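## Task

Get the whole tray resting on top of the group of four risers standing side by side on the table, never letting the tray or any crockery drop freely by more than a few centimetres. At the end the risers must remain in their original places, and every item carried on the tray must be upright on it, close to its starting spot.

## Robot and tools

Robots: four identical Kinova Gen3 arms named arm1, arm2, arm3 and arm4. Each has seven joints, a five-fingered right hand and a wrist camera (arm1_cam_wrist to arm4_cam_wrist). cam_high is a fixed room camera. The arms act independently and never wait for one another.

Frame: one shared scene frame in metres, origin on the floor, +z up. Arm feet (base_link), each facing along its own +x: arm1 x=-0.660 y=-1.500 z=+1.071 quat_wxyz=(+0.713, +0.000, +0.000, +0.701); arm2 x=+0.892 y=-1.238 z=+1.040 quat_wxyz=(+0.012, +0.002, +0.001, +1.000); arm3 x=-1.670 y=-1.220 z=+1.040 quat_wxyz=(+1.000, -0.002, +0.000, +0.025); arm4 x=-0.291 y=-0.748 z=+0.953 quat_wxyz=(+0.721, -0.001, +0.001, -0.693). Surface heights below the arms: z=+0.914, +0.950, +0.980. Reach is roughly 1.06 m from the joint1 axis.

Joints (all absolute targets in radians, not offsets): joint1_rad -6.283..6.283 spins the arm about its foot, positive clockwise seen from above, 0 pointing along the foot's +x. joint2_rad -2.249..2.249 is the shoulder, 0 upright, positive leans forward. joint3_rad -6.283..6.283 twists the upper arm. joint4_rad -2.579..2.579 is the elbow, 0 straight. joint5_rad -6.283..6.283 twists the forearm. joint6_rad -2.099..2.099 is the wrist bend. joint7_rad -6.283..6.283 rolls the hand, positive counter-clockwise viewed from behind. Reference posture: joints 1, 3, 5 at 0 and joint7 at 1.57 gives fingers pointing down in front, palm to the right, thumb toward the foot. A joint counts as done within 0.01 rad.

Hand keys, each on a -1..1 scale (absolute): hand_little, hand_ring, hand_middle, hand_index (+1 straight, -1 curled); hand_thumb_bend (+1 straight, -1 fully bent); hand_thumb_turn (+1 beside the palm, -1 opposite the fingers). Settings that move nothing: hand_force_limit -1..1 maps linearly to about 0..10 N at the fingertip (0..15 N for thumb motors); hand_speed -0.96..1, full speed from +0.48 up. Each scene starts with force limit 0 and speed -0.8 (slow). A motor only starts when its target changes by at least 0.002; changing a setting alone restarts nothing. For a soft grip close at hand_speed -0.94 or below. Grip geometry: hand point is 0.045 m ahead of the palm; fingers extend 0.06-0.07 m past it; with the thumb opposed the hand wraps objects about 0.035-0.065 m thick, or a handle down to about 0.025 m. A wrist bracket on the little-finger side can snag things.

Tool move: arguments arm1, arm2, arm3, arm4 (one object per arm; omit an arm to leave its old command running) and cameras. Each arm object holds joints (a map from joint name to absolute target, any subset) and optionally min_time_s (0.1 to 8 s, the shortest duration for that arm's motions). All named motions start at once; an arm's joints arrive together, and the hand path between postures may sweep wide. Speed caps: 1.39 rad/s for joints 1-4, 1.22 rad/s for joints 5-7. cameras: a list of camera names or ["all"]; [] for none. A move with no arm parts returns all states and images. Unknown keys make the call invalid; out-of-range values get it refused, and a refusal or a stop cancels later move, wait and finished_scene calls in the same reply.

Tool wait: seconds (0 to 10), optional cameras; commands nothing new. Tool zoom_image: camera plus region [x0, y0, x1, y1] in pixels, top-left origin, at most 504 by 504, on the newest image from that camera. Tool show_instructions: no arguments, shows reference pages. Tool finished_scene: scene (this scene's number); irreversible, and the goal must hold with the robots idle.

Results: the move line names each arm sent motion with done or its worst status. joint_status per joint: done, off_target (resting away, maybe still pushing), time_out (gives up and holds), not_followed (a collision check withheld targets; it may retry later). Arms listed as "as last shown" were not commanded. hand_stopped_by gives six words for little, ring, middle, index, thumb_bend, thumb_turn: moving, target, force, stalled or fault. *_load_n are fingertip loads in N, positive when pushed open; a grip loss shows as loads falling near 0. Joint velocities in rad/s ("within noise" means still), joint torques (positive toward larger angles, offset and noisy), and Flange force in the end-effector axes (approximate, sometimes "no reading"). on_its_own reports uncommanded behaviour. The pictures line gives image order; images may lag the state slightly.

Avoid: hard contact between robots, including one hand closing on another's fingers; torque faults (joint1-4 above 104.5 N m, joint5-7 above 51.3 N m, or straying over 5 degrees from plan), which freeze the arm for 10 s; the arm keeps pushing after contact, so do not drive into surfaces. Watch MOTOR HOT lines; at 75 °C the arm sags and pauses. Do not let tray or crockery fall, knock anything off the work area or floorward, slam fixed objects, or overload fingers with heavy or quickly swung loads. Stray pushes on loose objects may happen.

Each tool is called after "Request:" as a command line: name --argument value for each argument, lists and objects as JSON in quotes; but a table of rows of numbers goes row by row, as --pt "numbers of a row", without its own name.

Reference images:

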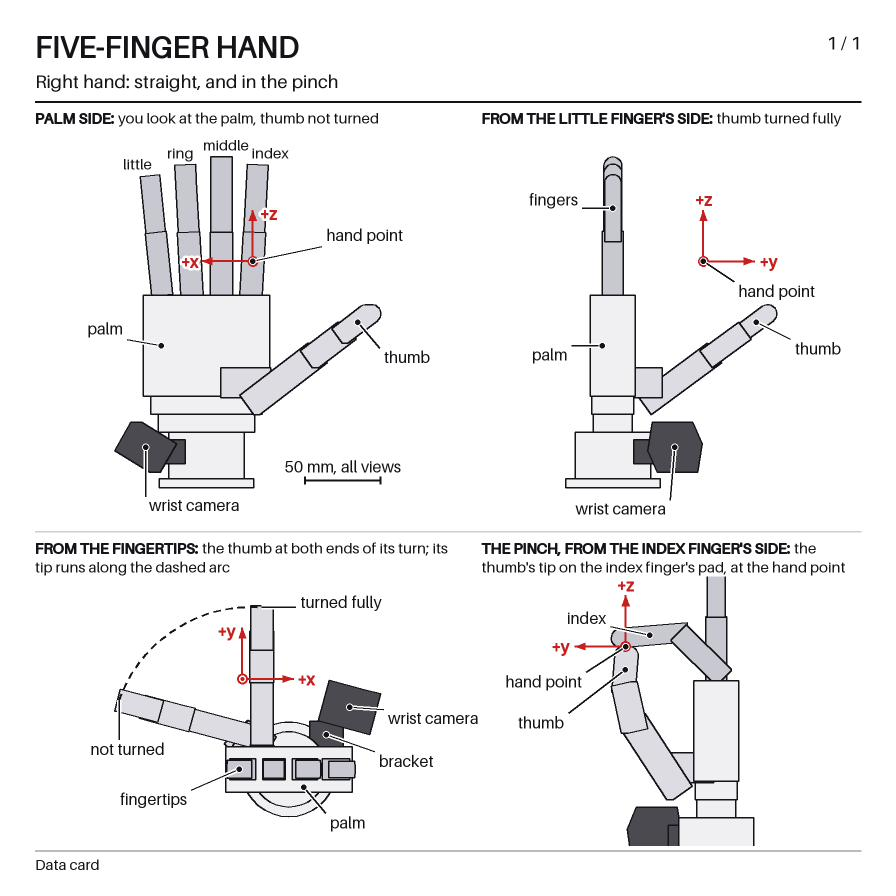

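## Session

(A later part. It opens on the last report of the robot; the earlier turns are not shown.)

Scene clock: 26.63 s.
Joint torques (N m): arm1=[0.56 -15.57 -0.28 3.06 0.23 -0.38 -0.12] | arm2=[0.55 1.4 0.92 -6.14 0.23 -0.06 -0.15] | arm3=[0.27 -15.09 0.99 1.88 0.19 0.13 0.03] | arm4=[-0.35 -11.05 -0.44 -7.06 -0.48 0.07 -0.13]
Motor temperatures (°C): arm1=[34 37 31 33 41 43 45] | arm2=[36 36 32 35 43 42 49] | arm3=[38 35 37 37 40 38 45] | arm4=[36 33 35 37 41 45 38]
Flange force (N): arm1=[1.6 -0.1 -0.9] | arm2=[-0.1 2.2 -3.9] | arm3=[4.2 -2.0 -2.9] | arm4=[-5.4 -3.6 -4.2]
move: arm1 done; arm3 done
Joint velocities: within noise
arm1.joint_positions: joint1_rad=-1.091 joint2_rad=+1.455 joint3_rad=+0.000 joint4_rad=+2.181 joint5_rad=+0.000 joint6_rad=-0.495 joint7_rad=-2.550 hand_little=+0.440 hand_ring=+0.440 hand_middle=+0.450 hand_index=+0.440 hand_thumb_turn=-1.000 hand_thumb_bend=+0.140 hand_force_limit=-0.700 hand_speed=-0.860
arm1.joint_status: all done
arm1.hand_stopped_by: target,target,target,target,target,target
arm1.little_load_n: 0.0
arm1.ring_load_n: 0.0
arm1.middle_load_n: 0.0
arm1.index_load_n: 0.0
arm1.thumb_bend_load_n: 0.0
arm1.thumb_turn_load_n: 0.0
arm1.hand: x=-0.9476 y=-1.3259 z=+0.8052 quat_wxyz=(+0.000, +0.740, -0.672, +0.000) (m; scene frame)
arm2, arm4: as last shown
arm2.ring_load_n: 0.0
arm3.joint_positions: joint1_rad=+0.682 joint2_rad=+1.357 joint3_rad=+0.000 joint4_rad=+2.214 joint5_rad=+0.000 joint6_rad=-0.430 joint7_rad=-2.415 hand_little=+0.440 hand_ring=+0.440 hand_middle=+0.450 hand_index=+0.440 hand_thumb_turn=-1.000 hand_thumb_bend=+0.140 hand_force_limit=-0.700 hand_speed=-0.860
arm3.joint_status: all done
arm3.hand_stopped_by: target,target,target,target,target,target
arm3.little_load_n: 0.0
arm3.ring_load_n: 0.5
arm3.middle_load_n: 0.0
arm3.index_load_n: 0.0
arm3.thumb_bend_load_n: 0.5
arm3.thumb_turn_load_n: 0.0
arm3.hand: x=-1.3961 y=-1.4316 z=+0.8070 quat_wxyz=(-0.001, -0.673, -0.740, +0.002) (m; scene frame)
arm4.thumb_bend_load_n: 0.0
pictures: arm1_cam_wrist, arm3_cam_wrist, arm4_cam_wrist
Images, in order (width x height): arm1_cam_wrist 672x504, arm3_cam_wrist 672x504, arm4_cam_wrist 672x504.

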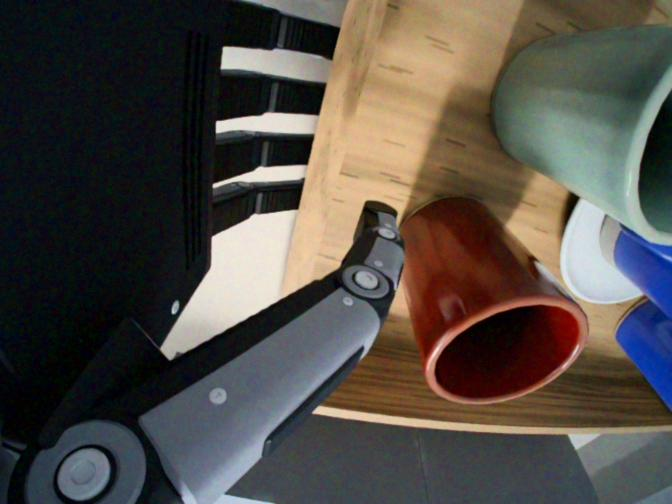

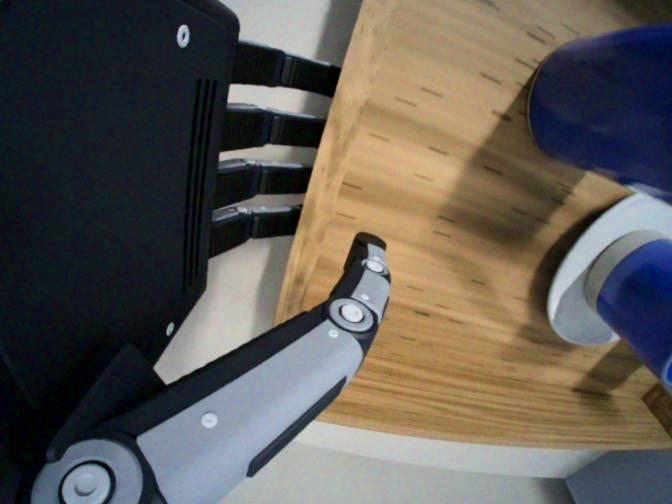

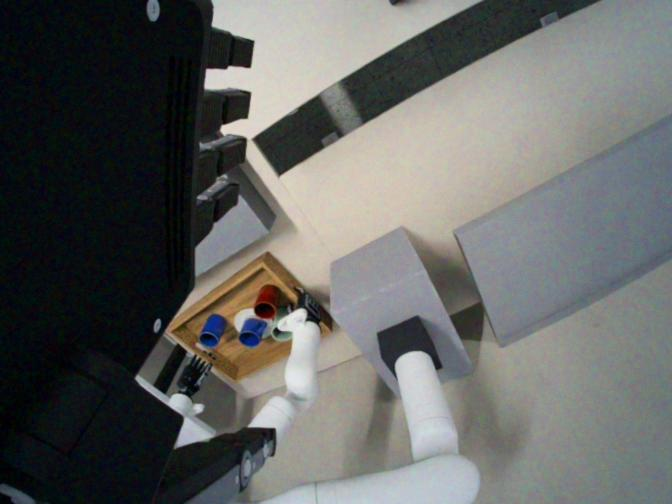

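Request:
zoom_image --camera "arm4_cam_wrist" --region '[185, 335, 225, 375]'

Request:
zoom_image --camera "arm4_cam_wrist" --region '[280, 270, 320, 310]'

Scaled by 12.600 from the camera's 672x504 image, which has a finer 960x720 frame.

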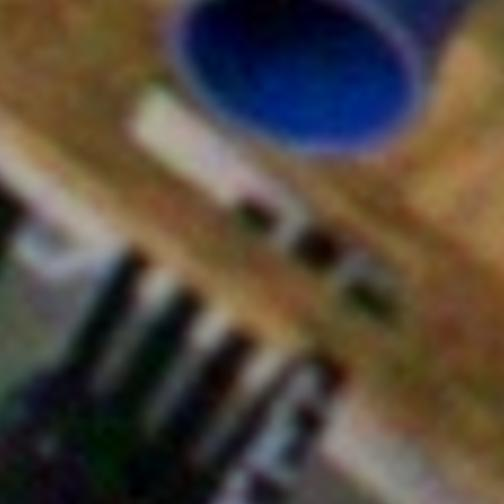

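Scaled by 12.600 from the camera's 672x504 image, which has a finer 960x720 frame.

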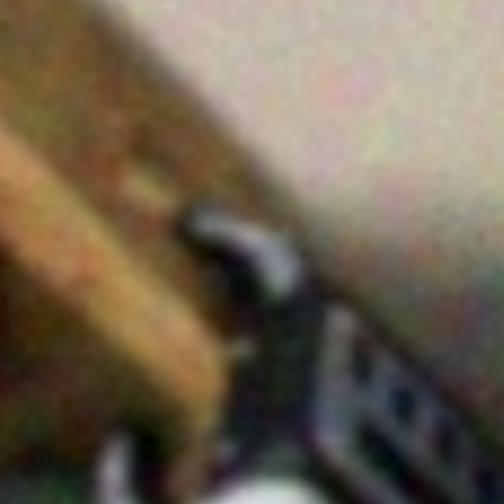

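Request:
move --arm1 '{"joints":{"joint2_rad":1.4678,"joint4_rad":2.1702,"joint6_rad":-0.4965},"min_time_s":1.2}' --arm3 '{"joints":{"joint2_rad":1.3703,"joint4_rad":2.2042,"joint6_rad":-0.4329},"min_time_s":1.2}'

Request:
move --arm1 '{"joints":{"hand_little":0.34,"hand_ring":0.34,"hand_middle":0.34,"hand_index":0.34,"hand_speed":-0.88,"hand_force_limit":-0.7}}' --arm3 '{"joints":{"hand_little":0.34,"hand_ring":0.34,"hand_middle":0.34,"hand_index":0.34,"hand_speed":-0.88,"hand_force_limit":-0.7}}' --cameras '["arm1_cam_wrist","arm3_cam_wrist","arm4_cam_wrist"]'

Request:
zoom_image --camera "arm1_cam_wrist" --region '[200, 0, 600, 400]'

Request:
zoom_image --camera "arm3_cam_wrist" --region '[200, 0, 600, 400]'

Request:
zoom_image --camera "arm4_cam_wrist" --region '[185, 335, 225, 375]'

Scene clock: 29.63 s.
Joint torques (N m): arm1=[0.6 -15.55 -0.28 3.06 0.23 -0.36 -0.12] | arm2=[0.61 1.4 0.96 -6.16 0.24 -0.05 -0.13] | arm3=[0.27 -15.13 0.95 1.88 0.2 0.13 0.05] | arm4=[-0.23 -11.06 -0.49 -7.09 -0.45 0.11 -0.08]
Motor temperatures (°C): arm1=[34 37 31 33 41 43 45] | arm2=[36 36 32 35 43 42 49] | arm3=[38 35 37 37 40 38 45] | arm4=[36 33 35 37 41 45 38]
Flange force (N): arm1=[1.7 -0.1 -1.0] | arm2=[0.0 2.4 -3.8] | arm3=[4.3 -2.0 -3.0] | arm4=[-5.4 -3.3 -3.9]
move: arm1 done; arm3 done
Joint velocities: within noise
arm1.joint_positions: joint1_rad=-1.091 joint2_rad=+1.468 joint3_rad=+0.000 joint4_rad=+2.170 joint5_rad=+0.000 joint6_rad=-0.496 joint7_rad=-2.550 hand_little=+0.440 hand_ring=+0.440 hand_middle=+0.450 hand_index=+0.440 hand_thumb_turn=-1.000 hand_thumb_bend=+0.140 hand_force_limit=-0.700 hand_speed=-0.860
arm1.joint_status: all done
arm1.hand_stopped_by: target,target,target,target,target,target
arm1.little_load_n: 0.0
arm1.ring_load_n: 0.0
arm1.middle_load_n: 0.0
arm1.index_load_n: 0.0
arm1.thumb_bend_load_n: 0.0
arm1.thumb_turn_load_n: 0.0
arm1.hand: x=-0.9477 y=-1.3258 z=+0.8002 quat_wxyz=(+0.000, +0.740, -0.672, +0.000) (m; scene frame)
arm2, arm4: as last shown
arm2.thumb_bend_load_n: 0.5
arm3.joint_positions: joint1_rad=+0.682 joint2_rad=+1.370 joint3_rad=+0.000 joint4_rad=+2.204 joint5_rad=+0.000 joint6_rad=-0.433 joint7_rad=-2.415 hand_little=+0.440 hand_ring=+0.440 hand_middle=+0.450 hand_index=+0.440 hand_thumb_turn=-1.000 hand_thumb_bend=+0.140 hand_force_limit=-0.700 hand_speed=-0.860
arm3.joint_status: all done
arm3.hand_stopped_by: target,target,target,target,target,target
arm3.little_load_n: 0.0
arm3.ring_load_n: 0.0
arm3.middle_load_n: 0.0
arm3.index_load_n: 0.0
arm3.thumb_bend_load_n: 0.0
arm3.thumb_turn_load_n: 0.0
arm3.hand: x=-1.3959 y=-1.4318 z=+0.8020 quat_wxyz=(-0.001, -0.673, -0.740, +0.002) (m; scene frame)
pictures: none

Scene clock: 30.40 s.
Joint torques (N m): arm1=[0.03 -18.01 -1.34 2.68 0.63 -1.11 -0.06] | arm2=[0.58 1.38 0.94 -6.15 0.23 -0.05 -0.15] | arm3=[-0.5 -18.42 -0.55 1.63 0.69 -0.73 0.09] | arm4=[-0.19 -11.02 -0.57 -7.06 -0.48 0.08 -0.11]
Motor temperatures (°C): arm1=[34 37 31 33 41 43 45] | arm2=[36 36 32 35 43 42 49] | arm3=[38 36 37 37 40 38 45] | arm4=[36 33 35 37 41 45 38]
Flange force (N): arm1=[1.1 -2.3 4.1] | arm2=[-0.1 2.3 -3.9] | arm3=[3.4 -4.7 4.7] | arm4=[-5.4 -3.4 -4.1]
move: arm1 done; arm3 done
Joint velocities: within noise
arm1.joint_positions: joint1_rad=-1.091 joint2_rad=+1.468 joint3_rad=+0.000 joint4_rad=+2.170 joint5_rad=+0.000 joint6_rad=-0.496 joint7_rad=-2.550 hand_little=+0.340 hand_ring=+0.342 hand_middle=+0.341 hand_index=+0.342 hand_thumb_turn=-1.000 hand_thumb_bend=+0.140 hand_force_limit=-0.700 hand_speed=-0.880
arm1.joint_status: all done
arm1.hand_stopped_by: target,force,force,force,target,target
arm1.little_load_n: 0.5
arm1.ring_load_n: 1.5
arm1.middle_load_n: 1.5
arm1.index_load_n: 2.0
arm1.thumb_bend_load_n: 0.0
arm1.thumb_turn_load_n: 0.0
arm1.hand: x=-0.9476 y=-1.3258 z=+0.8002 quat_wxyz=(+0.000, +0.740, -0.672, +0.000) (m; scene frame)
arm2, arm4: as last shown
arm2.thumb_bend_load_n: 0.0
arm3.joint_positions: joint1_rad=+0.682 joint2_rad=+1.370 joint3_rad=+0.000 joint4_rad=+2.204 joint5_rad=+0.000 joint6_rad=-0.433 joint7_rad=-2.415 hand_little=+0.340 hand_ring=+0.342 hand_middle=+0.342 hand_index=+0.353 hand_thumb_turn=-1.000 hand_thumb_bend=+0.140 hand_force_limit=-0.700 hand_speed=-0.880
arm3.joint_status: all done
arm3.hand_stopped_by: target,force,force,force,target,target
arm3.little_load_n: 0.5
arm3.ring_load_n: 3.0
arm3.middle_load_n: 4.0
arm3.index_load_n: 2.5
arm3.thumb_bend_load_n: 0.0
arm3.thumb_turn_load_n: 0.0
arm3.hand: x=-1.3960 y=-1.4317 z=+0.8020 quat_wxyz=(-0.001, -0.673, -0.740, +0.002) (m; scene frame)
pictures: arm1_cam_wrist, arm3_cam_wrist, arm4_cam_wrist
Images, in order (width x height): arm1_cam_wrist 672x504, arm3_cam_wrist 672x504, arm4_cam_wrist 672x504.

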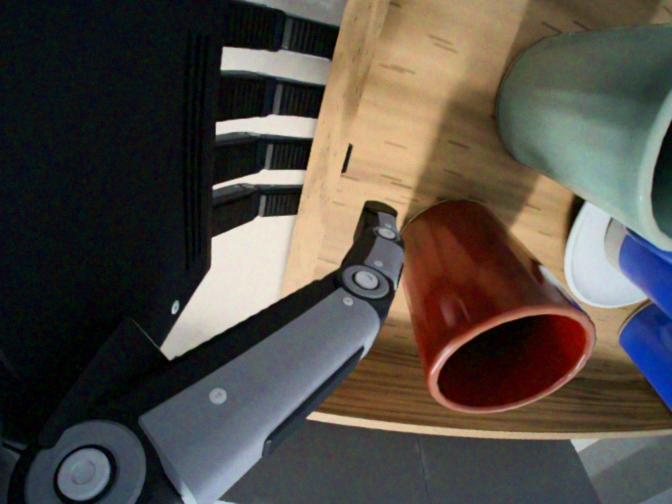

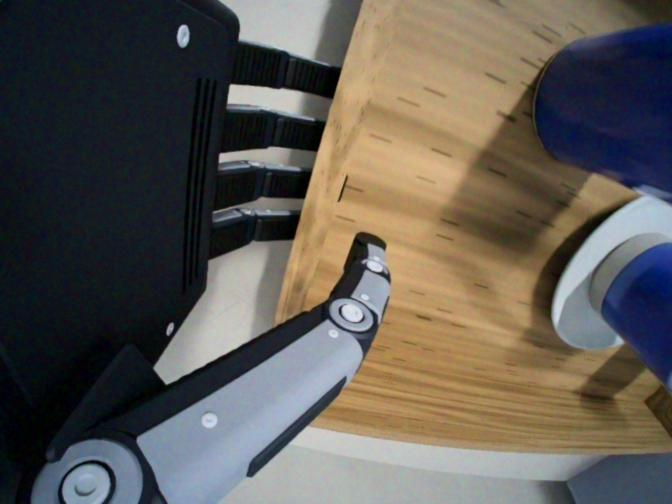

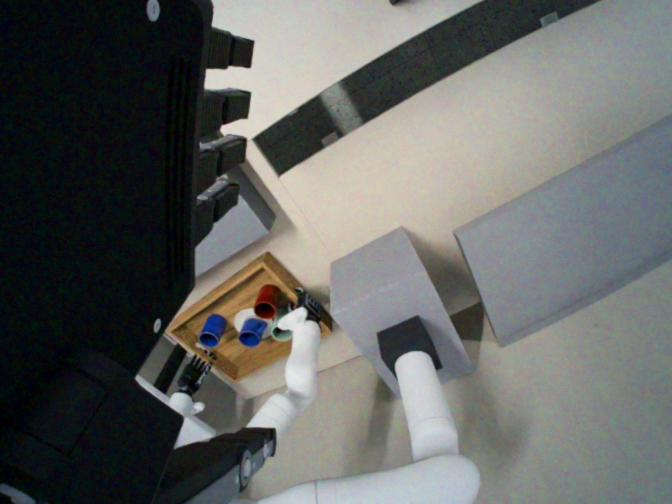

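Scaled by 1.260 from the camera's 672x504 image, which has a finer 960x720 frame.

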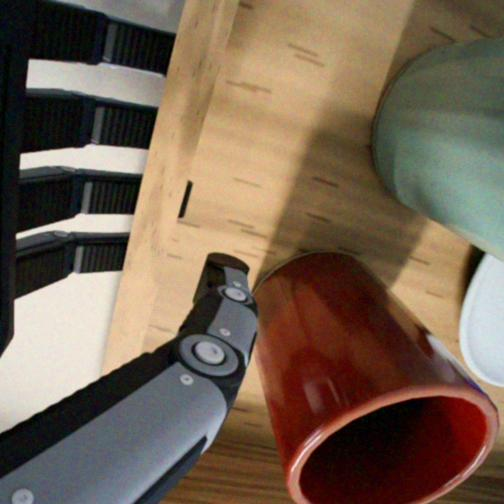

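Scaled by 1.260 from the camera's 672x504 image, which has a finer 960x720 frame.

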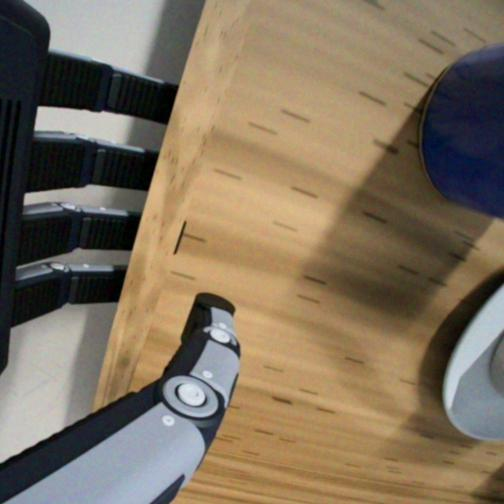

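Scaled by 12.600 from the camera's 672x504 image, which has a finer 960x720 frame.

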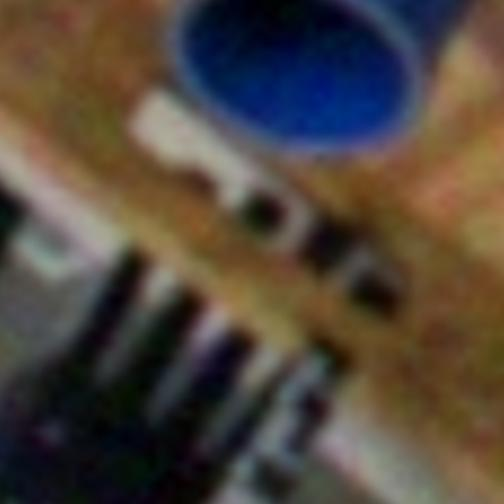

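Request:
move --arm1 '{"joints":{"joint2_rad":1.4728,"joint4_rad":2.1658,"joint6_rad":-0.4971,"hand_little":0.31,"hand_ring":0.31,"hand_middle":0.31,"hand_index":0.31,"hand_speed":-0.86,"hand_force_limit":-0.5},"min_time_s":1}' --arm3 '{"joints":{"joint2_rad":1.3755,"joint4_rad":2.2003,"joint6_rad":-0.4342,"hand_little":0.31,"hand_ring":0.31,"hand_middle":0.31,"hand_index":0.31,"hand_speed":-0.86,"hand_force_limit":-0.5},"min_time_s":1}' --cameras '["arm4_cam_wrist"]'

Scene clock: 33.70 s.
Joint torques (N m): arm1=[0.56 -15.7 -0.34 2.98 0.26 -0.43 -0.12] | arm2=[0.56 1.4 0.93 -6.11 0.21 -0.04 -0.15] | arm3=[0.29 -15.11 0.99 1.86 0.19 0.16 0.06] | arm4=[-0.23 -10.98 -0.49 -7.1 -0.5 0.14 -0.16]
Motor temperatures (°C): arm1=[34 37 31 33 41 43 45] | arm2=[36 36 32 35 43 42 49] | arm3=[38 36 37 37 40 38 45] | arm4=[36 33 35 37 41 45 38]
Flange force (N): arm1=[1.7 -0.3 -0.9] | arm2=[-0.2 2.3 -4.0] | arm3=[4.4 -2.1 -3.1] | arm4=[-5.1 -3.5 -3.7]
move: arm1 off_target; arm3 off_target
Joint velocities: within noise
arm1.joint_positions: joint1_rad=-1.091 joint2_rad=+1.473 joint3_rad=+0.000 joint4_rad=+2.166 joint5_rad=+0.000 joint6_rad=-0.497 joint7_rad=-2.550 hand_little=+0.316 hand_ring=+0.330 hand_middle=+0.330 hand_index=+0.331 hand_thumb_turn=-1.000 hand_thumb_bend=+0.140 hand_force_limit=-0.500 hand_speed=-0.860
arm1.joint_status: hand_ring off_target (ended at +0.330, target +0.310); hand_middle off_target (ended at +0.330, target +0.310); hand_index off_target (ended at +0.331, target +0.310); the others done
arm1.hand_stopped_by: force,force,force,force,target,target
arm1.little_load_n: 0.0
arm1.ring_load_n: 0.0
arm1.middle_load_n: 0.0
arm1.index_load_n: 0.0
arm1.thumb_bend_load_n: 0.0
arm1.thumb_turn_load_n: 0.0
arm1.hand: x=-0.9477 y=-1.3258 z=+0.7982 quat_wxyz=(+0.000, +0.740, -0.672, +0.000) (m; scene frame)
arm2.joint_positions: joint1_rad=+0.743 joint2_rad=-0.459 joint3_rad=-0.122 joint4_rad=+1.532 joint5_rad=-0.041 joint6_rad=+1.996 joint7_rad=-2.036 hand_little=+1.000 hand_ring=+1.000 hand_middle=+1.000 hand_index=+1.000 hand_thumb_turn=+1.000 hand_thumb_bend=+1.000 hand_force_limit=+0.000 hand_speed=-0.800
arm2.joint_status: not commanded
arm2.hand_stopped_by: target,target,target,target,target,target
arm2.little_load_n: 0.0
arm2.ring_load_n: 0.0
arm2.middle_load_n: 0.0
arm2.index_load_n: 0.0
arm2.thumb_bend_load_n: 0.0
arm2.thumb_turn_load_n: 0.0
arm2.hand: x=+0.7390 y=-1.1669 z=+1.5339 quat_wxyz=(-0.010, +0.851, -0.524, -0.035) (m; scene frame)
arm3.joint_positions: joint1_rad=+0.682 joint2_rad=+1.376 joint3_rad=+0.000 joint4_rad=+2.200 joint5_rad=+0.000 joint6_rad=-0.434 joint7_rad=-2.415 hand_little=+0.329 hand_ring=+0.342 hand_middle=+0.342 hand_index=+0.342 hand_thumb_turn=-1.000 hand_thumb_bend=+0.140 hand_force_limit=-0.500 hand_speed=-0.860
arm3.joint_status: hand_ring off_target (ended at +0.342, target +0.310); hand_middle off_target (ended at +0.342, target +0.310); hand_index off_target (ended at +0.342, target +0.310); the others done
arm3.hand_stopped_by: force,force,force,force,target,target
arm3.little_load_n: 0.0
arm3.ring_load_n: 0.0
arm3.middle_load_n: 0.0
arm3.index_load_n: 0.0
arm3.thumb_bend_load_n: 0.0
arm3.thumb_turn_load_n: 0.0
arm3.hand: x=-1.3959 y=-1.4318 z=+0.8000 quat_wxyz=(-0.001, -0.673, -0.740, +0.002) (m; scene frame)
arm4: as last shown
pictures: arm4_cam_wrist
Images, in order (width x height): arm4_cam_wrist 672x504.

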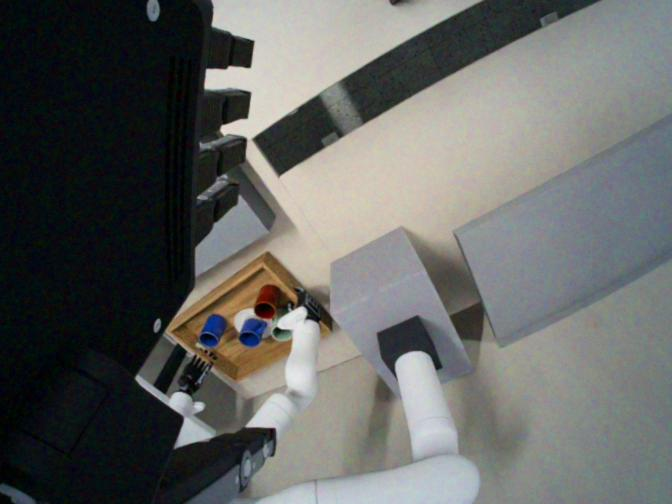

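Request:
move --arm1 '{"joints":{"joint2_rad":1.4828,"joint4_rad":2.1570,"joint6_rad":-0.4983,"hand_little":0.25,"hand_ring":0.25,"hand_middle":0.25,"hand_index":0.25},"min_time_s":1}' --arm3 '{"joints":{"joint2_rad":1.3860,"joint4_rad":2.1925,"joint6_rad":-0.4368,"hand_little":0.25,"hand_ring":0.25,"hand_middle":0.25,"hand_index":0.25},"min_time_s":1}'

Request:
move --arm1 '{"joints":{"joint2_rad":1.4903,"joint4_rad":2.1504,"joint6_rad":-0.4992,"hand_little":0.20,"hand_ring":0.20,"hand_middle":0.20,"hand_index":0.20},"min_time_s":1}' --arm3 '{"joints":{"joint2_rad":1.3939,"joint4_rad":2.1866,"joint6_rad":-0.4388,"hand_little":0.20,"hand_ring":0.20,"hand_middle":0.20,"hand_index":0.20},"min_time_s":1}' --cameras '["arm1_cam_wrist","arm3_cam_wrist"]'

Scene clock: 43.20 s.
Joint torques (N m): arm1=[0.58 -15.54 -0.25 3.1 0.23 -0.37 -0.12] | arm2=[0.58 1.39 0.97 -6.16 0.22 -0.08 -0.14] | arm3=[0.28 -15.12 0.98 1.96 0.2 0.13 0.05] | arm4=[-0.25 -10.93 -0.53 -7.08 -0.53 0.13 -0.1]
Motor temperatures (°C): arm1=[34 37 31 33 41 43 45] | arm2=[36 35 32 35 43 42 49] | arm3=[38 36 37 37 40 38 45] | arm4=[36 33 35 37 41 45 38]
Flange force (N): arm1=[1.6 0.0 -1.1] | arm2=[0.0 2.4 -3.9] | arm3=[4.2 -1.9 -3.0] | arm4=[-5.1 -3.4 -3.8]
move: arm1 off_target; arm3 off_target
Joint velocities: within noise
arm1.joint_positions: joint1_rad=-1.091 joint2_rad=+1.483 joint3_rad=+0.000 joint4_rad=+2.157 joint5_rad=+0.000 joint6_rad=-0.498 joint7_rad=-2.550 hand_little=+0.292 hand_ring=+0.293 hand_middle=+0.293 hand_index=+0.294 hand_thumb_turn=-1.000 hand_thumb_bend=+0.140 hand_force_limit=-0.500 hand_speed=-0.860
arm1.joint_status: hand_little off_target (ended at +0.292, target +0.250); hand_ring off_target (ended at +0.293, target +0.250); hand_middle off_target (ended at +0.293, target +0.250); hand_index off_target (ended at +0.294, target +0.250); the others done
arm1.hand_stopped_by: force,force,force,force,target,target
arm1.little_load_n: 0.0
arm1.ring_load_n: 0.0
arm1.middle_load_n: 0.0
arm1.index_load_n: 0.0
arm1.thumb_bend_load_n: 0.0
arm1.thumb_turn_load_n: 0.0
arm1.hand: x=-0.9478 y=-1.3258 z=+0.7942 quat_wxyz=(+0.000, +0.740, -0.672, +0.000) (m; scene frame)
arm2: as last shown
arm3.joint_positions: joint1_rad=+0.682 joint2_rad=+1.386 joint3_rad=+0.000 joint4_rad=+2.193 joint5_rad=+0.000 joint6_rad=-0.437 joint7_rad=-2.415 hand_little=+0.292 hand_ring=+0.304 hand_middle=+0.305 hand_index=+0.318 hand_thumb_turn=-1.000 hand_thumb_bend=+0.140 hand_force_limit=-0.500 hand_speed=-0.860
arm3.joint_status: hand_little off_target (ended at +0.292, target +0.250); hand_ring off_target (ended at +0.304, target +0.250); hand_middle off_target (ended at +0.305, target +0.250); hand_index off_target (ended at +0.318, target +0.250); the others done
arm3.hand_stopped_by: force,force,force,force,target,target
arm3.little_load_n: 0.0
arm3.ring_load_n: 0.0
arm3.middle_load_n: 0.0
arm3.index_load_n: 0.0
arm3.thumb_bend_load_n: 0.0
arm3.thumb_turn_load_n: 0.0
arm3.hand: x=-1.3959 y=-1.4318 z=+0.7961 quat_wxyz=(-0.001, -0.673, -0.740, +0.002) (m; scene frame)
arm4.joint_positions: joint1_rad=+1.087 joint2_rad=+0.084 joint3_rad=+0.000 joint4_rad=+1.127 joint5_rad=+0.000 joint6_rad=+1.930 joint7_rad=-1.309 hand_little=+1.000 hand_ring=+1.000 hand_middle=+1.000 hand_index=+1.000 hand_thumb_turn=+1.000 hand_thumb_bend=+1.000 hand_force_limit=+0.000 hand_speed=-0.800
arm4.joint_status: not commanded
arm4.hand_stopped_by: target,target,target,target,target,target
arm4.little_load_n: 0.0
arm4.ring_load_n: 0.0
arm4.middle_load_n: 0.0
arm4.index_load_n: 0.0
arm4.thumb_bend_load_n: 0.0
arm4.thumb_turn_load_n: 0.0
arm4.hand: x=-0.5662 y=-0.9558 z=+1.4466 quat_wxyz=(+0.001, -0.924, -0.383, +0.002) (m; scene frame)
pictures: none

Scene clock: 44.50 s.
Joint torques (N m): arm1=[0.64 -15.58 -0.31 3.05 0.22 -0.38 -0.13] | arm2=[0.55 1.41 0.95 -6.16 0.24 -0.05 -0.14] | arm3=[0.35 -15.12 1.02 1.94 0.17 0.13 0.07] | arm4=[-0.25 -10.98 -0.52 -7.04 -0.51 0.12 -0.1]
Motor temperatures (°C): arm1=[34 37 31 33 41 43 45] | arm2=[36 35 32 35 43 42 49] | arm3=[38 36 37 37 40 38 45] | arm4=[36 33 35 37 41 45 38]
Flange force (N): arm1=[1.8 -0.1 -1.1] | arm2=[0.0 2.3 -3.8] | arm3=[4.3 -1.8 -3.1] | arm4=[-5.3 -3.4 -4.0]
move: arm1 off_target; arm3 off_target
Joint velocities: within noise
arm1.joint_positions: joint1_rad=-1.091 joint2_rad=+1.490 joint3_rad=+0.000 joint4_rad=+2.150 joint5_rad=+0.000 joint6_rad=-0.499 joint7_rad=-2.550 hand_little=+0.216 hand_ring=+0.230 hand_middle=+0.230 hand_index=+0.231 hand_thumb_turn=-1.000 hand_thumb_bend=+0.140 hand_force_limit=-0.500 hand_speed=-0.860
arm1.joint_status: hand_ring off_target (ended at +0.230, target +0.200); hand_middle off_target (ended at +0.230, target +0.200); hand_index off_target (ended at +0.231, target +0.200); the others done
arm1.hand_stopped_by: force,force,force,force,target,target
arm1.little_load_n: 0.0
arm1.ring_load_n: 0.0
arm1.middle_load_n: 0.0
arm1.index_load_n: 0.0
arm1.thumb_bend_load_n: 0.0
arm1.thumb_turn_load_n: 0.0
arm1.hand: x=-0.9478 y=-1.3258 z=+0.7912 quat_wxyz=(+0.000, +0.740, -0.672, +0.000) (m; scene frame)
arm2, arm4: as last shown
arm3.joint_positions: joint1_rad=+0.682 joint2_rad=+1.394 joint3_rad=+0.000 joint4_rad=+2.187 joint5_rad=+0.000 joint6_rad=-0.439 joint7_rad=-2.415 hand_little=+0.229 hand_ring=+0.241 hand_middle=+0.242 hand_index=+0.242 hand_thumb_turn=-1.000 hand_thumb_bend=+0.140 hand_force_limit=-0.500 hand_speed=-0.860
arm3.joint_status: hand_little off_target (ended at +0.229, target +0.200); hand_ring off_target (ended at +0.241, target +0.200); hand_middle off_target (ended at +0.242, target +0.200); hand_index off_target (ended at +0.242, target +0.200); the others done
arm3.hand_stopped_by: force,force,force,force,target,target
arm3.little_load_n: 0.0
arm3.ring_load_n: 0.0
arm3.middle_load_n: 0.0
arm3.index_load_n: 0.0
arm3.thumb_bend_load_n: 0.0
arm3.thumb_turn_load_n: 0.0
arm3.hand: x=-1.3958 y=-1.4319 z=+0.7930 quat_wxyz=(-0.001, -0.673, -0.740, +0.002) (m; scene frame)
pictures: arm1_cam_wrist, arm3_cam_wrist
Images, in order (width x height): arm1_cam_wrist 672x504, arm3_cam_wrist 672x504.

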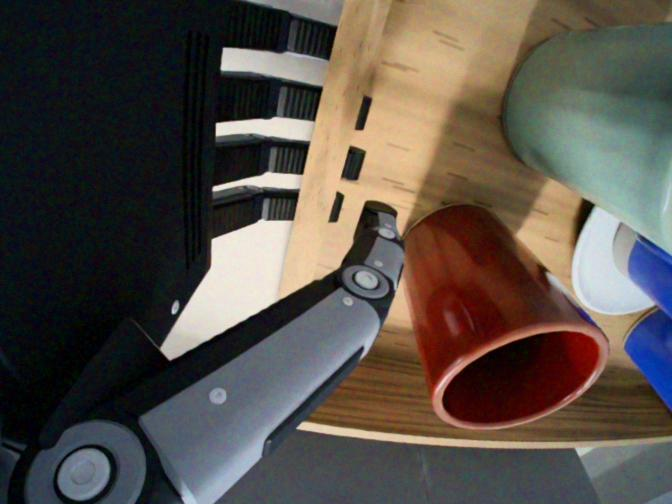

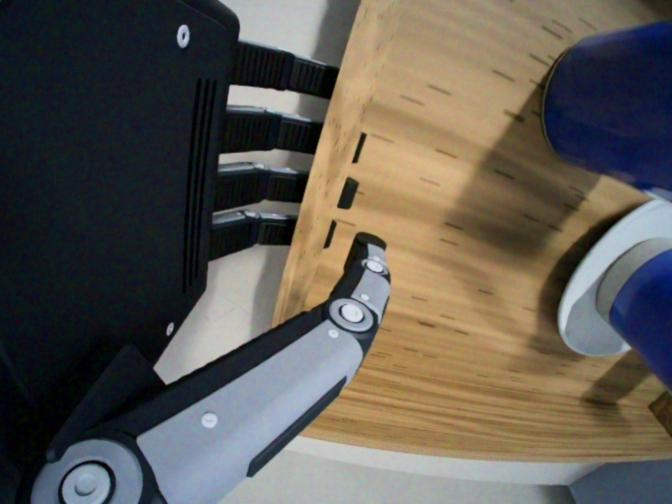

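Request:
move --arm1 '{"joints":{"joint2_rad":1.5027,"joint4_rad":2.1395,"joint6_rad":-0.5007,"hand_little":0.10,"hand_ring":0.10,"hand_middle":0.10,"hand_index":0.10},"min_time_s":1}' --arm3 '{"joints":{"joint2_rad":1.4070,"joint4_rad":2.1768,"joint6_rad":-0.4421,"hand_little":0.10,"hand_ring":0.10,"hand_middle":0.10,"hand_index":0.10},"min_time_s":1}'

Request:
move --arm1 '{"joints":{"joint2_rad":1.5176,"joint4_rad":2.1264,"joint6_rad":-0.5025,"hand_little":0.0,"hand_ring":0.0,"hand_middle":0.0,"hand_index":0.0},"min_time_s":1}' --arm3 '{"joints":{"joint2_rad":1.4228,"joint4_rad":2.1650,"joint6_rad":-0.4461,"hand_little":0.0,"hand_ring":0.0,"hand_middle":0.0,"hand_index":0.0},"min_time_s":1}'

Scene clock: 45.97 s.
Joint torques (N m): arm1=[0.56 -15.62 -0.25 3.07 0.21 -0.36 -0.12] | arm2=[0.58 1.42 0.9 -6.16 0.23 -0.03 -0.14] | arm3=[0.28 -15.12 0.99 1.99 0.18 0.14 0.04] | arm4=[-0.31 -11.05 -0.46 -7.08 -0.45 0.1 -0.14]
Motor temperatures (°C): arm1=[34 37 31 33 41 43 45] | arm2=[36 35 32 35 43 42 49] | arm3=[38 36 37 37 40 38 45] | arm4=[36 33 35 37 41 45 38]
Flange force (N): arm1=[1.6 -0.3 -1.0] | arm2=[-0.1 2.1 -3.8] | arm3=[4.1 -1.9 -3.2] | arm4=[-5.4 -3.6 -4.0]
move: arm1 off_target; arm3 off_target
Joint velocities: within noise
arm1.joint_positions: joint1_rad=-1.091 joint2_rad=+1.503 joint3_rad=+0.000 joint4_rad=+2.140 joint5_rad=+0.000 joint6_rad=-0.501 joint7_rad=-2.550 hand_little=+0.166 hand_ring=+0.167 hand_middle=+0.167 hand_index=+0.168 hand_thumb_turn=-1.000 hand_thumb_bend=+0.140 hand_force_limit=-0.500 hand_speed=-0.860
arm1.joint_status: hand_little off_target (ended at +0.166, target +0.100); hand_ring off_target (ended at +0.167, target +0.100); hand_middle off_target (ended at +0.167, target +0.100); hand_index off_target (ended at +0.168, target +0.100); the others done
arm1.hand_stopped_by: force,force,force,force,target,target
arm1.little_load_n: 0.0
arm1.ring_load_n: 0.0
arm1.middle_load_n: 0.0
arm1.index_load_n: 0.0
arm1.thumb_bend_load_n: 0.0
arm1.thumb_turn_load_n: 0.0
arm1.hand: x=-0.9478 y=-1.3258 z=+0.7862 quat_wxyz=(+0.000, +0.740, -0.672, +0.000) (m; scene frame)
arm2, arm4: as last shown
arm3.joint_positions: joint1_rad=+0.682 joint2_rad=+1.407 joint3_rad=+0.000 joint4_rad=+2.177 joint5_rad=+0.000 joint6_rad=-0.442 joint7_rad=-2.415 hand_little=+0.166 hand_ring=+0.178 hand_middle=+0.179 hand_index=+0.204 hand_thumb_turn=-1.000 hand_thumb_bend=+0.140 hand_force_limit=-0.500 hand_speed=-0.860
arm3.joint_status: hand_little off_target (ended at +0.166, target +0.100); hand_ring off_target (ended at +0.178, target +0.100); hand_middle off_target (ended at +0.179, target +0.100); hand_index off_target (ended at +0.204, target +0.100); the others done
arm3.hand_stopped_by: force,force,force,force,target,target
arm3.little_load_n: 0.0
arm3.ring_load_n: 0.0
arm3.middle_load_n: 0.0
arm3.index_load_n: 0.5
arm3.thumb_bend_load_n: 0.0
arm3.thumb_turn_load_n: -0.5
arm3.hand: x=-1.3959 y=-1.4319 z=+0.7880 quat_wxyz=(-0.001, -0.673, -0.740, +0.002) (m; scene frame)
pictures: none

Scene clock: 47.27 s.
Joint torques (N m): arm1=[0.64 -15.57 -0.24 3.11 0.22 -0.38 -0.13] | arm2=[0.59 1.38 0.95 -6.12 0.22 -0.04 -0.16] | arm3=[0.32 -15.16 0.97 2.01 0.21 0.14 0.06] | arm4=[-0.23 -10.98 -0.48 -7.05 -0.51 0.13 -0.13]
Motor temperatures (°C): arm1=[34 37 31 33 41 43 45] | arm2=[36 35 32 35 43 42 49] | arm3=[38 36 37 37 40 38 45] | arm4=[36 33 35 37 41 45 38]
Flange force (N): arm1=[1.7 0.0 -1.1] | arm2=[-0.2 2.3 -3.9] | arm3=[4.2 -1.8 -3.2] | arm4=[-5.3 -3.4 -3.9]
move: arm1 off_target; arm3 off_target
Joint velocities: within noise
arm1.joint_positions: joint1_rad=-1.091 joint2_rad=+1.518 joint3_rad=+0.000 joint4_rad=+2.126 joint5_rad=+0.000 joint6_rad=-0.502 joint7_rad=-2.550 hand_little=+0.012 hand_ring=+0.026 hand_middle=+0.013 hand_index=+0.014 hand_thumb_turn=-1.000 hand_thumb_bend=+0.140 hand_force_limit=-0.500 hand_speed=-0.860
arm1.joint_status: hand_ring off_target (ended at +0.026, target +0.000); the others done
arm1.hand_stopped_by: force,force,force,force,target,target
arm1.little_load_n: 0.0
arm1.ring_load_n: 0.0
arm1.middle_load_n: 0.0
arm1.index_load_n: 0.0
arm1.thumb_bend_load_n: 0.0
arm1.thumb_turn_load_n: 0.0
arm1.hand: x=-0.9477 y=-1.3258 z=+0.7802 quat_wxyz=(+0.000, +0.740, -0.672, +0.000) (m; scene frame)
arm2, arm4: as last shown
arm3.joint_positions: joint1_rad=+0.682 joint2_rad=+1.423 joint3_rad=+0.000 joint4_rad=+2.165 joint5_rad=+0.000 joint6_rad=-0.446 joint7_rad=-2.415 hand_little=+0.038 hand_ring=+0.050 hand_middle=+0.051 hand_index=+0.050 hand_thumb_turn=-1.000 hand_thumb_bend=+0.140 hand_force_limit=-0.500 hand_speed=-0.860
arm3.joint_status: hand_little off_target (ended at +0.038, target +0.000); hand_ring off_target (ended at +0.050, target +0.000); hand_middle off_target (ended at +0.051, target +0.000); hand_index off_target (ended at +0.050, target +0.000); the others done
arm3.hand_stopped_by: force,force,force,force,target,target
arm3.little_load_n: 0.0
arm3.ring_load_n: 0.0
arm3.middle_load_n: 0.0
arm3.index_load_n: 0.0
arm3.thumb_bend_load_n: 0.0
arm3.thumb_turn_load_n: 0.0
arm3.hand: x=-1.3959 y=-1.4319 z=+0.7820 quat_wxyz=(-0.001, -0.673, -0.740, +0.002) (m; scene frame)
pictures: none

Request:
move --arm1 '{"joints":{"hand_little":-0.01,"hand_ring":-0.01,"hand_middle":-0.01,"hand_index":-0.01}}' --arm3 '{"joints":{"hand_little":-0.01,"hand_ring":-0.01,"hand_middle":-0.01,"hand_index":-0.01}}'

Request:
move --arm1 '{"joints":{"joint2_rad":1.5350,"joint4_rad":2.1111,"joint6_rad":-0.5046,"hand_little":-0.08,"hand_ring":-0.08,"hand_middle":-0.08,"hand_index":-0.08},"min_time_s":1}' --arm3 '{"joints":{"joint2_rad":1.4412,"joint4_rad":2.1512,"joint6_rad":-0.4507,"hand_little":-0.08,"hand_ring":-0.08,"hand_middle":-0.08,"hand_index":-0.08},"min_time_s":1}'

Scene clock: 48.93 s.
Joint torques (N m): arm1=[0.56 -15.59 -0.3 3.08 0.22 -0.37 -0.1] | arm2=[0.61 1.39 0.95 -6.14 0.22 -0.04 -0.13] | arm3=[0.34 -15.2 0.98 2.03 0.17 0.14 0.05] | arm4=[-0.2 -10.98 -0.53 -7.08 -0.47 0.12 -0.11]
Motor temperatures (°C): arm1=[34 37 31 33 41 43 45] | arm2=[36 35 32 35 43 42 49] | arm3=[38 36 37 37 40 38 45] | arm4=[36 33 35 37 41 45 38]
Flange force (N): arm1=[1.6 -0.2 -1.1] | arm2=[-0.1 2.3 -3.9] | arm3=[4.2 -1.8 -3.1] | arm4=[-5.2 -3.3 -3.8]
move: arm1 done; arm3 done
Joint velocities: within noise
arm1.joint_positions: joint1_rad=-1.091 joint2_rad=+1.518 joint3_rad=+0.000 joint4_rad=+2.126 joint5_rad=+0.000 joint6_rad=-0.502 joint7_rad=-2.550 hand_little=-0.010 hand_ring=-0.010 hand_middle=-0.010 hand_index=-0.010 hand_thumb_turn=-1.000 hand_thumb_bend=+0.140 hand_force_limit=-0.500 hand_speed=-0.860
arm1.joint_status: all done
arm1.hand_stopped_by: target,target,target,target,target,target
arm1.little_load_n: 0.5
arm1.ring_load_n: 0.5
arm1.middle_load_n: 0.5
arm1.index_load_n: 0.5
arm1.thumb_bend_load_n: 0.0
arm1.thumb_turn_load_n: 0.0
arm1.hand: x=-0.9477 y=-1.3258 z=+0.7802 quat_wxyz=(+0.000, +0.740, -0.672, +0.000) (m; scene frame)
arm2, arm4: as last shown
arm3.joint_positions: joint1_rad=+0.682 joint2_rad=+1.423 joint3_rad=+0.000 joint4_rad=+2.165 joint5_rad=+0.000 joint6_rad=-0.446 joint7_rad=-2.415 hand_little=-0.010 hand_ring=-0.010 hand_middle=-0.010 hand_index=-0.010 hand_thumb_turn=-1.000 hand_thumb_bend=+0.140 hand_force_limit=-0.500 hand_speed=-0.860
arm3.joint_status: all done
arm3.hand_stopped_by: target,target,target,target,target,target
arm3.little_load_n: 0.5
arm3.ring_load_n: 0.0
arm3.middle_load_n: 0.0
arm3.index_load_n: 0.0
arm3.thumb_bend_load_n: 0.0
arm3.thumb_turn_load_n: 0.0
arm3.hand: x=-1.3959 y=-1.4319 z=+0.7820 quat_wxyz=(-0.001, -0.673, -0.740, +0.002) (m; scene frame)
arm4.middle_load_n: 0.5
pictures: none

Scene clock: 50.23 s.
Joint torques (N m): arm1=[0.6 -15.6 -0.26 3.09 0.21 -0.39 -0.13] | arm2=[0.59 1.4 0.93 -6.14 0.21 -0.04 -0.14] | arm3=[0.27 -15.21 0.99 1.97 0.15 0.12 0.02] | arm4=[-0.25 -11.02 -0.45 -7.08 -0.52 0.09 -0.11]
Motor temperatures (°C): arm1=[34 37 31 33 41 43 45] | arm2=[36 35 32 35 43 42 49] | arm3=[38 36 37 37 40 38 45] | arm4=[36 33 35 37 41 45 38]
Flange force (N): arm1=[1.6 -0.1 -1.2] | arm2=[-0.1 2.2 -3.8] | arm3=[4.1 -2.0 -3.4] | arm4=[-5.3 -3.4 -4.0]
move: arm1 done; arm3 off_target
Joint velocities: within noise
arm1.joint_positions: joint1_rad=-1.091 joint2_rad=+1.535 joint3_rad=+0.000 joint4_rad=+2.111 joint5_rad=+0.000 joint6_rad=-0.505 joint7_rad=-2.550 hand_little=-0.080 hand_ring=-0.080 hand_middle=-0.080 hand_index=-0.080 hand_thumb_turn=-1.000 hand_thumb_bend=+0.140 hand_force_limit=-0.500 hand_speed=-0.860
arm1.joint_status: all done
arm1.hand_stopped_by: target,target,target,target,target,target
arm1.little_load_n: 0.0
arm1.ring_load_n: 0.0
arm1.middle_load_n: 0.0
arm1.index_load_n: 0.0
arm1.thumb_bend_load_n: 0.0
arm1.thumb_turn_load_n: 0.0
arm1.hand: x=-0.9475 y=-1.3259 z=+0.7732 quat_wxyz=(+0.000, +0.740, -0.672, +0.000) (m; scene frame)
arm2, arm4: as last shown
arm3.joint_positions: joint1_rad=+0.682 joint2_rad=+1.441 joint3_rad=+0.000 joint4_rad=+2.151 joint5_rad=+0.000 joint6_rad=-0.451 joint7_rad=-2.415 hand_little=-0.080 hand_ring=-0.060 hand_middle=-0.060 hand_index=-0.034 hand_thumb_turn=-1.000 hand_thumb_bend=+0.140 hand_force_limit=-0.500 hand_speed=-0.860
arm3.joint_status: hand_middle off_target (ended at -0.060, target -0.080); hand_index off_target (ended at -0.034, target -0.080); the others done
arm3.hand_stopped_by: target,force,force,force,target,target
arm3.little_load_n: 0.0
arm3.ring_load_n: 0.0
arm3.middle_load_n: 0.0
arm3.index_load_n: 0.0
arm3.thumb_bend_load_n: 0.0
arm3.thumb_turn_load_n: 0.0
arm3.hand: x=-1.3961 y=-1.4318 z=+0.7750 quat_wxyz=(-0.001, -0.673, -0.740, +0.002) (m; scene frame)
arm4.middle_load_n: 0.0
pictures: none

Request:
move --arm1 '{"joints":{"joint2_rad":1.5226,"joint4_rad":2.1221,"joint6_rad":-0.5031},"min_time_s":1}' --arm3 '{"joints":{"joint2_rad":1.4280,"joint4_rad":2.1610,"joint6_rad":-0.4474,"hand_index":-0.07},"min_time_s":1}'

Request:
move --arm1 '{"joints":{"joint2_rad":1.5102,"joint4_rad":2.1330,"joint6_rad":-0.5016},"min_time_s":1}' --arm3 '{"joints":{"joint2_rad":1.4149,"joint4_rad":2.1708,"joint6_rad":-0.4441},"min_time_s":1}'

Scene clock: 51.67 s.
Joint torques (N m): arm1=[0.61 -15.62 -0.31 3.07 0.23 -0.38 -0.13] | arm2=[0.56 1.38 0.94 -6.14 0.21 -0.03 -0.16] | arm3=[0.38 -15.44 1.05 2.13 0.17 0.11 0.05] | arm4=[-0.2 -10.96 -0.48 -7.1 -0.48 0.13 -0.12]
Motor temperatures (°C): arm1=[34 37 31 33 41 43 45] | arm2=[36 35 32 35 43 42 49] | arm3=[38 36 37 37 40 38 45] | arm4=[36 33 35 37 41 45 38]
Flange force (N): arm1=[1.7 -0.2 -1.1] | arm2=[-0.2 2.2 -3.9] | arm3=[4.3 -1.7 -2.3] | arm4=[-5.1 -3.3 -3.7]
move: arm1 done; arm3 done
Joint velocities: within noise
arm1.joint_positions: joint1_rad=-1.091 joint2_rad=+1.523 joint3_rad=+0.000 joint4_rad=+2.122 joint5_rad=+0.000 joint6_rad=-0.503 joint7_rad=-2.550 hand_little=-0.080 hand_ring=-0.080 hand_middle=-0.080 hand_index=-0.080 hand_thumb_turn=-1.000 hand_thumb_bend=+0.140 hand_force_limit=-0.500 hand_speed=-0.860
arm1.joint_status: all done
arm1.hand_stopped_by: target,target,target,target,target,target
arm1.little_load_n: 0.0
arm1.ring_load_n: 0.0
arm1.middle_load_n: 0.0
arm1.index_load_n: 0.0
arm1.thumb_bend_load_n: 0.0
arm1.thumb_turn_load_n: 0.0
arm1.hand: x=-0.9476 y=-1.3259 z=+0.7782 quat_wxyz=(+0.000, +0.740, -0.672, +0.000) (m; scene frame)
arm2, arm4: as last shown
arm3.joint_positions: joint1_rad=+0.682 joint2_rad=+1.428 joint3_rad=+0.000 joint4_rad=+2.161 joint5_rad=+0.000 joint6_rad=-0.447 joint7_rad=-2.415 hand_little=-0.080 hand_ring=-0.060 hand_middle=-0.060 hand_index=-0.070 hand_thumb_turn=-1.000 hand_thumb_bend=+0.140 hand_force_limit=-0.500 hand_speed=-0.860
arm3.joint_status: all done
arm3.hand_stopped_by: target,force,force,target,target,target
arm3.little_load_n: 0.0
arm3.ring_load_n: 0.0
arm3.middle_load_n: 0.0
arm3.index_load_n: 0.5
arm3.thumb_bend_load_n: 0.0
arm3.thumb_turn_load_n: 0.0
arm3.hand: x=-1.3959 y=-1.4319 z=+0.7800 quat_wxyz=(-0.001, -0.673, -0.740, +0.002) (m; scene frame)
pictures: none

Scene clock: 52.97 s.
Joint torques (N m): arm1=[0.87 -20.8 0.34 5.87 0.11 -0.78 -0.17] | arm2=[0.58 1.39 0.94 -6.13 0.22 -0.06 -0.15] | arm3=[0.55 -19.32 1.22 4.51 0.34 0.15 0.11] | arm4=[-0.22 -11.01 -0.44 -7.05 -0.47 0.11 -0.16]
Motor temperatures (°C): arm1=[34 37 31 33 41 43 45] | arm2=[36 35 32 35 43 42 49] | arm3=[38 36 37 37 40 38 45] | arm4=[36 33 35 37 41 45 38]
Flange force (N): arm1=[1.6 1.3 17.9] | arm2=[-0.1 2.2 -4.0] | arm3=[4.1 -0.2 12.7] | arm4=[-5.4 -3.5 -4.0]
move: arm1 done; arm3 done
Joint velocities: within noise
arm1.joint_positions: joint1_rad=-1.091 joint2_rad=+1.510 joint3_rad=+0.000 joint4_rad=+2.133 joint5_rad=+0.000 joint6_rad=-0.502 joint7_rad=-2.550 hand_little=-0.080 hand_ring=-0.080 hand_middle=-0.080 hand_index=-0.079 hand_thumb_turn=-1.000 hand_thumb_bend=+0.140 hand_force_limit=-0.500 hand_speed=-0.860
arm1.joint_status: all done
arm1.hand_stopped_by: target,target,target,target,target,target
arm1.little_load_n: 0.5
arm1.ring_load_n: 2.5
arm1.middle_load_n: 4.0
arm1.index_load_n: 6.0
arm1.thumb_bend_load_n: 0.0
arm1.thumb_turn_load_n: 0.0
arm1.hand: x=-0.9477 y=-1.3258 z=+0.7832 quat_wxyz=(+0.000, +0.740, -0.672, +0.000) (m; scene frame)
arm2.joint_positions: joint1_rad=+0.743 joint2_rad=-0.459 joint3_rad=-0.122 joint4_rad=+1.532 joint5_rad=-0.041 joint6_rad=+1.996 joint7_rad=-2.036 hand_little=+1.000 hand_ring=+1.000 hand_middle=+1.000 hand_index=+1.000 hand_thumb_turn=+1.000 hand_thumb_bend=+1.000 hand_force_limit=+0.000 hand_speed=-0.800
arm2.joint_status: not commanded
arm2.hand_stopped_by: target,target,target,target,target,target
arm2.little_load_n: 0.0
arm2.ring_load_n: 0.0
arm2.middle_load_n: 0.0
arm2.index_load_n: 0.0
arm2.thumb_bend_load_n: 0.0
arm2.thumb_turn_load_n: 0.0
arm2.hand: x=+0.7390 y=-1.1669 z=+1.5339 quat_wxyz=(-0.010, +0.851, -0.524, -0.035) (m; scene frame)
arm3.joint_positions: joint1_rad=+0.682 joint2_rad=+1.415 joint3_rad=+0.000 joint4_rad=+2.171 joint5_rad=+0.000 joint6_rad=-0.444 joint7_rad=-2.415 hand_little=-0.079 hand_ring=-0.060 hand_middle=-0.060 hand_index=-0.069 hand_thumb_turn=-1.000 hand_thumb_bend=+0.140 hand_force_limit=-0.500 hand_speed=-0.860
arm3.joint_status: all done
arm3.hand_stopped_by: target,force,force,target,target,target
arm3.little_load_n: 6.5
arm3.ring_load_n: 1.5
arm3.middle_load_n: 0.0
arm3.index_load_n: 5.5
arm3.thumb_bend_load_n: 0.0
arm3.thumb_turn_load_n: 0.0
arm3.hand: x=-1.3959 y=-1.4319 z=+0.7850 quat_wxyz=(-0.001, -0.673, -0.740, +0.002) (m; scene frame)
arm4: as last shown
pictures: none

Loads are borne. Thumbs.

Request:
move --arm1 '{"joints":{"hand_thumb_bend":-0.35,"hand_speed":-0.88,"hand_force_limit":-0.75}}' --arm3 '{"joints":{"hand_thumb_bend":-0.35,"hand_speed":-0.88,"hand_force_limit":-0.75}}' --cameras '["arm1_cam_wrist","arm3_cam_wrist"]'

Scene clock: 55.27 s.
Joint torques (N m): arm1=[0.99 -20.57 0.52 6.1 0.06 -0.65 -0.17] | arm2=[0.57 1.4 0.94 -6.13 0.21 -0.04 -0.16] | arm3=[0.75 -19.16 1.49 4.73 0.24 0.28 0.06] | arm4=[-0.22 -10.98 -0.49 -7.03 -0.49 0.15 -0.12]
Motor temperatures (°C): arm1=[34 37 31 33 41 43 45] | arm2=[36 35 32 35 43 42 49] | arm3=[38 36 37 37 40 38 45] | arm4=[36 33 35 37 41 45 38]
Flange force (N): arm1=[1.8 1.8 17.9] | arm2=[-0.1 2.2 -3.9] | arm3=[4.3 0.3 12.8] | arm4=[-5.4 -3.4 -3.9]
move: arm1 off_target; arm3 off_target
Joint velocities: within noise
arm1.joint_positions: joint1_rad=-1.091 joint2_rad=+1.510 joint3_rad=+0.000 joint4_rad=+2.133 joint5_rad=+0.000 joint6_rad=-0.502 joint7_rad=-2.550 hand_little=-0.080 hand_ring=-0.080 hand_middle=-0.080 hand_index=-0.079 hand_thumb_turn=-1.000 hand_thumb_bend=-0.053 hand_force_limit=-0.750 hand_speed=-0.880
arm1.joint_status: hand_thumb_bend off_target (ended at -0.053, target -0.350); the others done
arm1.hand_stopped_by: target,target,target,target,force,target
arm1.little_load_n: 0.0
arm1.ring_load_n: 2.5
arm1.middle_load_n: 4.0
arm1.index_load_n: 6.5
arm1.thumb_bend_load_n: 2.5
arm1.thumb_turn_load_n: 0.0
arm1.hand: x=-0.9477 y=-1.3258 z=+0.7832 quat_wxyz=(+0.000, +0.740, -0.672, +0.000) (m; scene frame)
arm2: as last shown
arm3.joint_positions: joint1_rad=+0.682 joint2_rad=+1.415 joint3_rad=+0.000 joint4_rad=+2.171 joint5_rad=+0.000 joint6_rad=-0.444 joint7_rad=-2.415 hand_little=-0.079 hand_ring=-0.060 hand_middle=-0.060 hand_index=-0.069 hand_thumb_turn=-1.000 hand_thumb_bend=-0.042 hand_force_limit=-0.750 hand_speed=-0.880
arm3.joint_status: hand_thumb_bend off_target (ended at -0.042, target -0.350); the others done
arm3.hand_stopped_by: target,force,force,target,force,target
arm3.little_load_n: 6.5
arm3.ring_load_n: 2.0
arm3.middle_load_n: 0.0
arm3.index_load_n: 5.5
arm3.thumb_bend_load_n: 2.5
arm3.thumb_turn_load_n: 0.5
arm3.hand: x=-1.3958 y=-1.4319 z=+0.7850 quat_wxyz=(-0.001, -0.673, -0.740, +0.002) (m; scene frame)
arm4.joint_positions: joint1_rad=+1.087 joint2_rad=+0.084 joint3_rad=+0.000 joint4_rad=+1.127 joint5_rad=+0.000 joint6_rad=+1.930 joint7_rad=-1.309 hand_little=+1.000 hand_ring=+1.000 hand_middle=+1.000 hand_index=+1.000 hand_thumb_turn=+1.000 hand_thumb_bend=+1.000 hand_force_limit=+0.000 hand_speed=-0.800
arm4.joint_status: not commanded
arm4.hand_stopped_by: target,target,target,target,target,target
arm4.little_load_n: 0.0
arm4.ring_load_n: 0.0
arm4.middle_load_n: 0.0
arm4.index_load_n: -0.5
arm4.thumb_bend_load_n: 0.0
arm4.thumb_turn_load_n: 0.0
arm4.hand: x=-0.5662 y=-0.9558 z=+1.4466 quat_wxyz=(+0.001, -0.924, -0.383, +0.002) (m; scene frame)
pictures: arm1_cam_wrist, arm3_cam_wrist
Images, in order (width x height): arm1_cam_wrist 672x504, arm3_cam_wrist 672x504.

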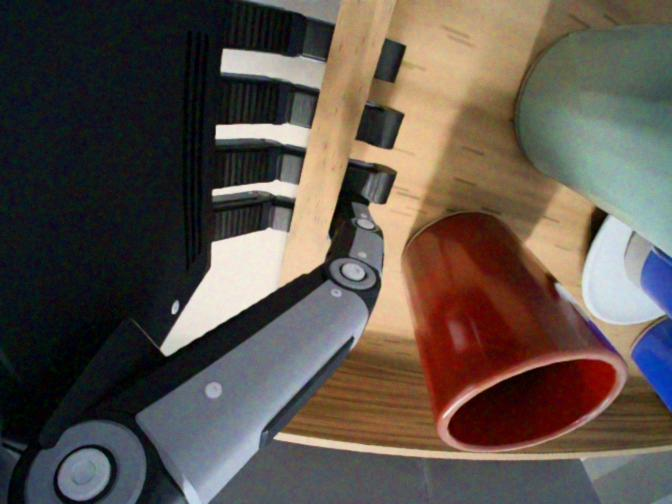

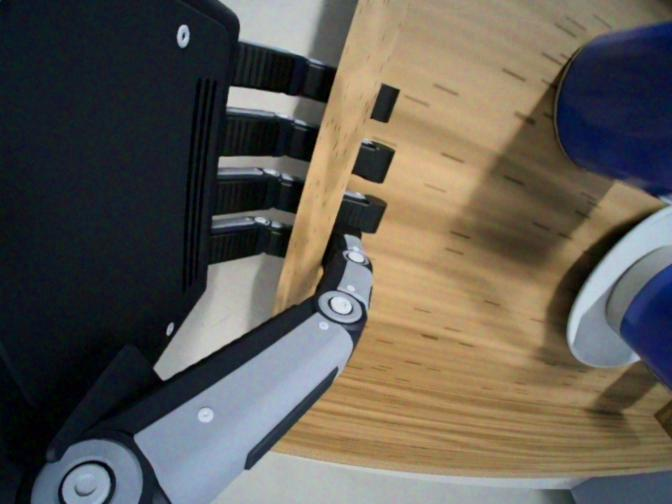

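Request:
move --arm1 '{"joints":{"joint2_rad":1.4679,"joint4_rad":2.1702,"joint6_rad":-0.4965},"min_time_s":1.5}' --arm3 '{"joints":{"joint2_rad":1.3703,"joint4_rad":2.2042,"joint6_rad":-0.4329},"min_time_s":1.5}' --cameras '["arm4_cam_wrist"]'

Scene clock: 58.37 s.
Joint torques (N m): arm1=[1.01 -20.38 0.62 6.22 0.01 -0.54 -0.18] | arm2=[0.56 1.39 0.91 -6.12 0.21 -0.04 -0.16] | arm3=[0.82 -18.92 1.58 4.77 0.25 0.36 0.08] | arm4=[-0.18 -10.97 -0.51 -7.06 -0.49 0.11 -0.14]
Motor temperatures (°C): arm1=[34 37 31 33 41 43 45] | arm2=[36 35 32 35 43 42 49] | arm3=[38 36 37 37 40 38 45] | arm4=[36 33 35 37 41 45 38]
Flange force (N): arm1=[1.7 2.0 17.9] | arm2=[-0.2 2.1 -4.0] | arm3=[4.4 0.7 12.9] | arm4=[-5.3 -3.4 -3.9]
move: arm1 done; arm3 done
Joint velocities: within noise
arm1.joint_positions: joint1_rad=-1.091 joint2_rad=+1.468 joint3_rad=+0.000 joint4_rad=+2.170 joint5_rad=+0.000 joint6_rad=-0.496 joint7_rad=-2.550 hand_little=-0.080 hand_ring=-0.080 hand_middle=-0.080 hand_index=-0.079 hand_thumb_turn=-1.000 hand_thumb_bend=-0.053 hand_force_limit=-0.750 hand_speed=-0.880
arm1.joint_status: all done
arm1.hand_stopped_by: target,target,target,target,force,target
arm1.little_load_n: 0.0
arm1.ring_load_n: 2.5
arm1.middle_load_n: 4.0
arm1.index_load_n: 6.0
arm1.thumb_bend_load_n: 2.5
arm1.thumb_turn_load_n: 0.0
arm1.hand: x=-0.9476 y=-1.3259 z=+0.8002 quat_wxyz=(+0.000, +0.740, -0.672, +0.000) (m; scene frame)
arm2, arm4: as last shown
arm2.index_load_n: -0.5
arm3.joint_positions: joint1_rad=+0.682 joint2_rad=+1.370 joint3_rad=+0.000 joint4_rad=+2.204 joint5_rad=+0.000 joint6_rad=-0.433 joint7_rad=-2.415 hand_little=-0.079 hand_ring=-0.060 hand_middle=-0.060 hand_index=-0.069 hand_thumb_turn=-1.000 hand_thumb_bend=-0.042 hand_force_limit=-0.750 hand_speed=-0.880
arm3.joint_status: all done
arm3.hand_stopped_by: target,force,force,target,force,target
arm3.little_load_n: 6.5
arm3.ring_load_n: 1.5
arm3.middle_load_n: 0.0
arm3.index_load_n: 5.5
arm3.thumb_bend_load_n: 2.5
arm3.thumb_turn_load_n: 0.0
arm3.hand: x=-1.3959 y=-1.4318 z=+0.8020 quat_wxyz=(-0.001, -0.673, -0.740, +0.002) (m; scene frame)
arm4.index_load_n: 0.0
pictures: arm4_cam_wrist
Images, in order (width x height): arm4_cam_wrist 672x504.

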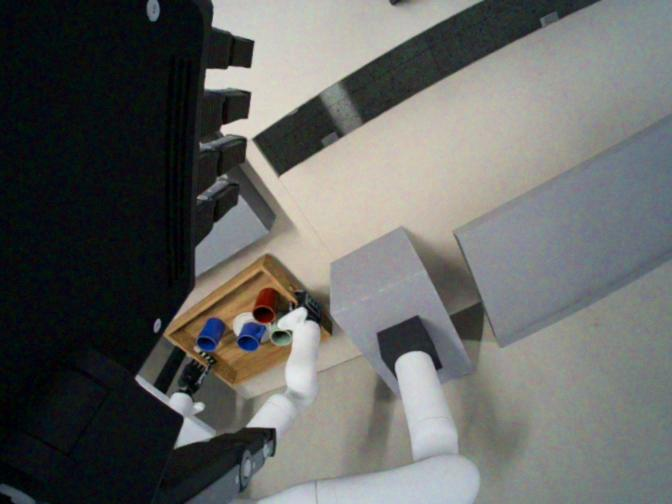

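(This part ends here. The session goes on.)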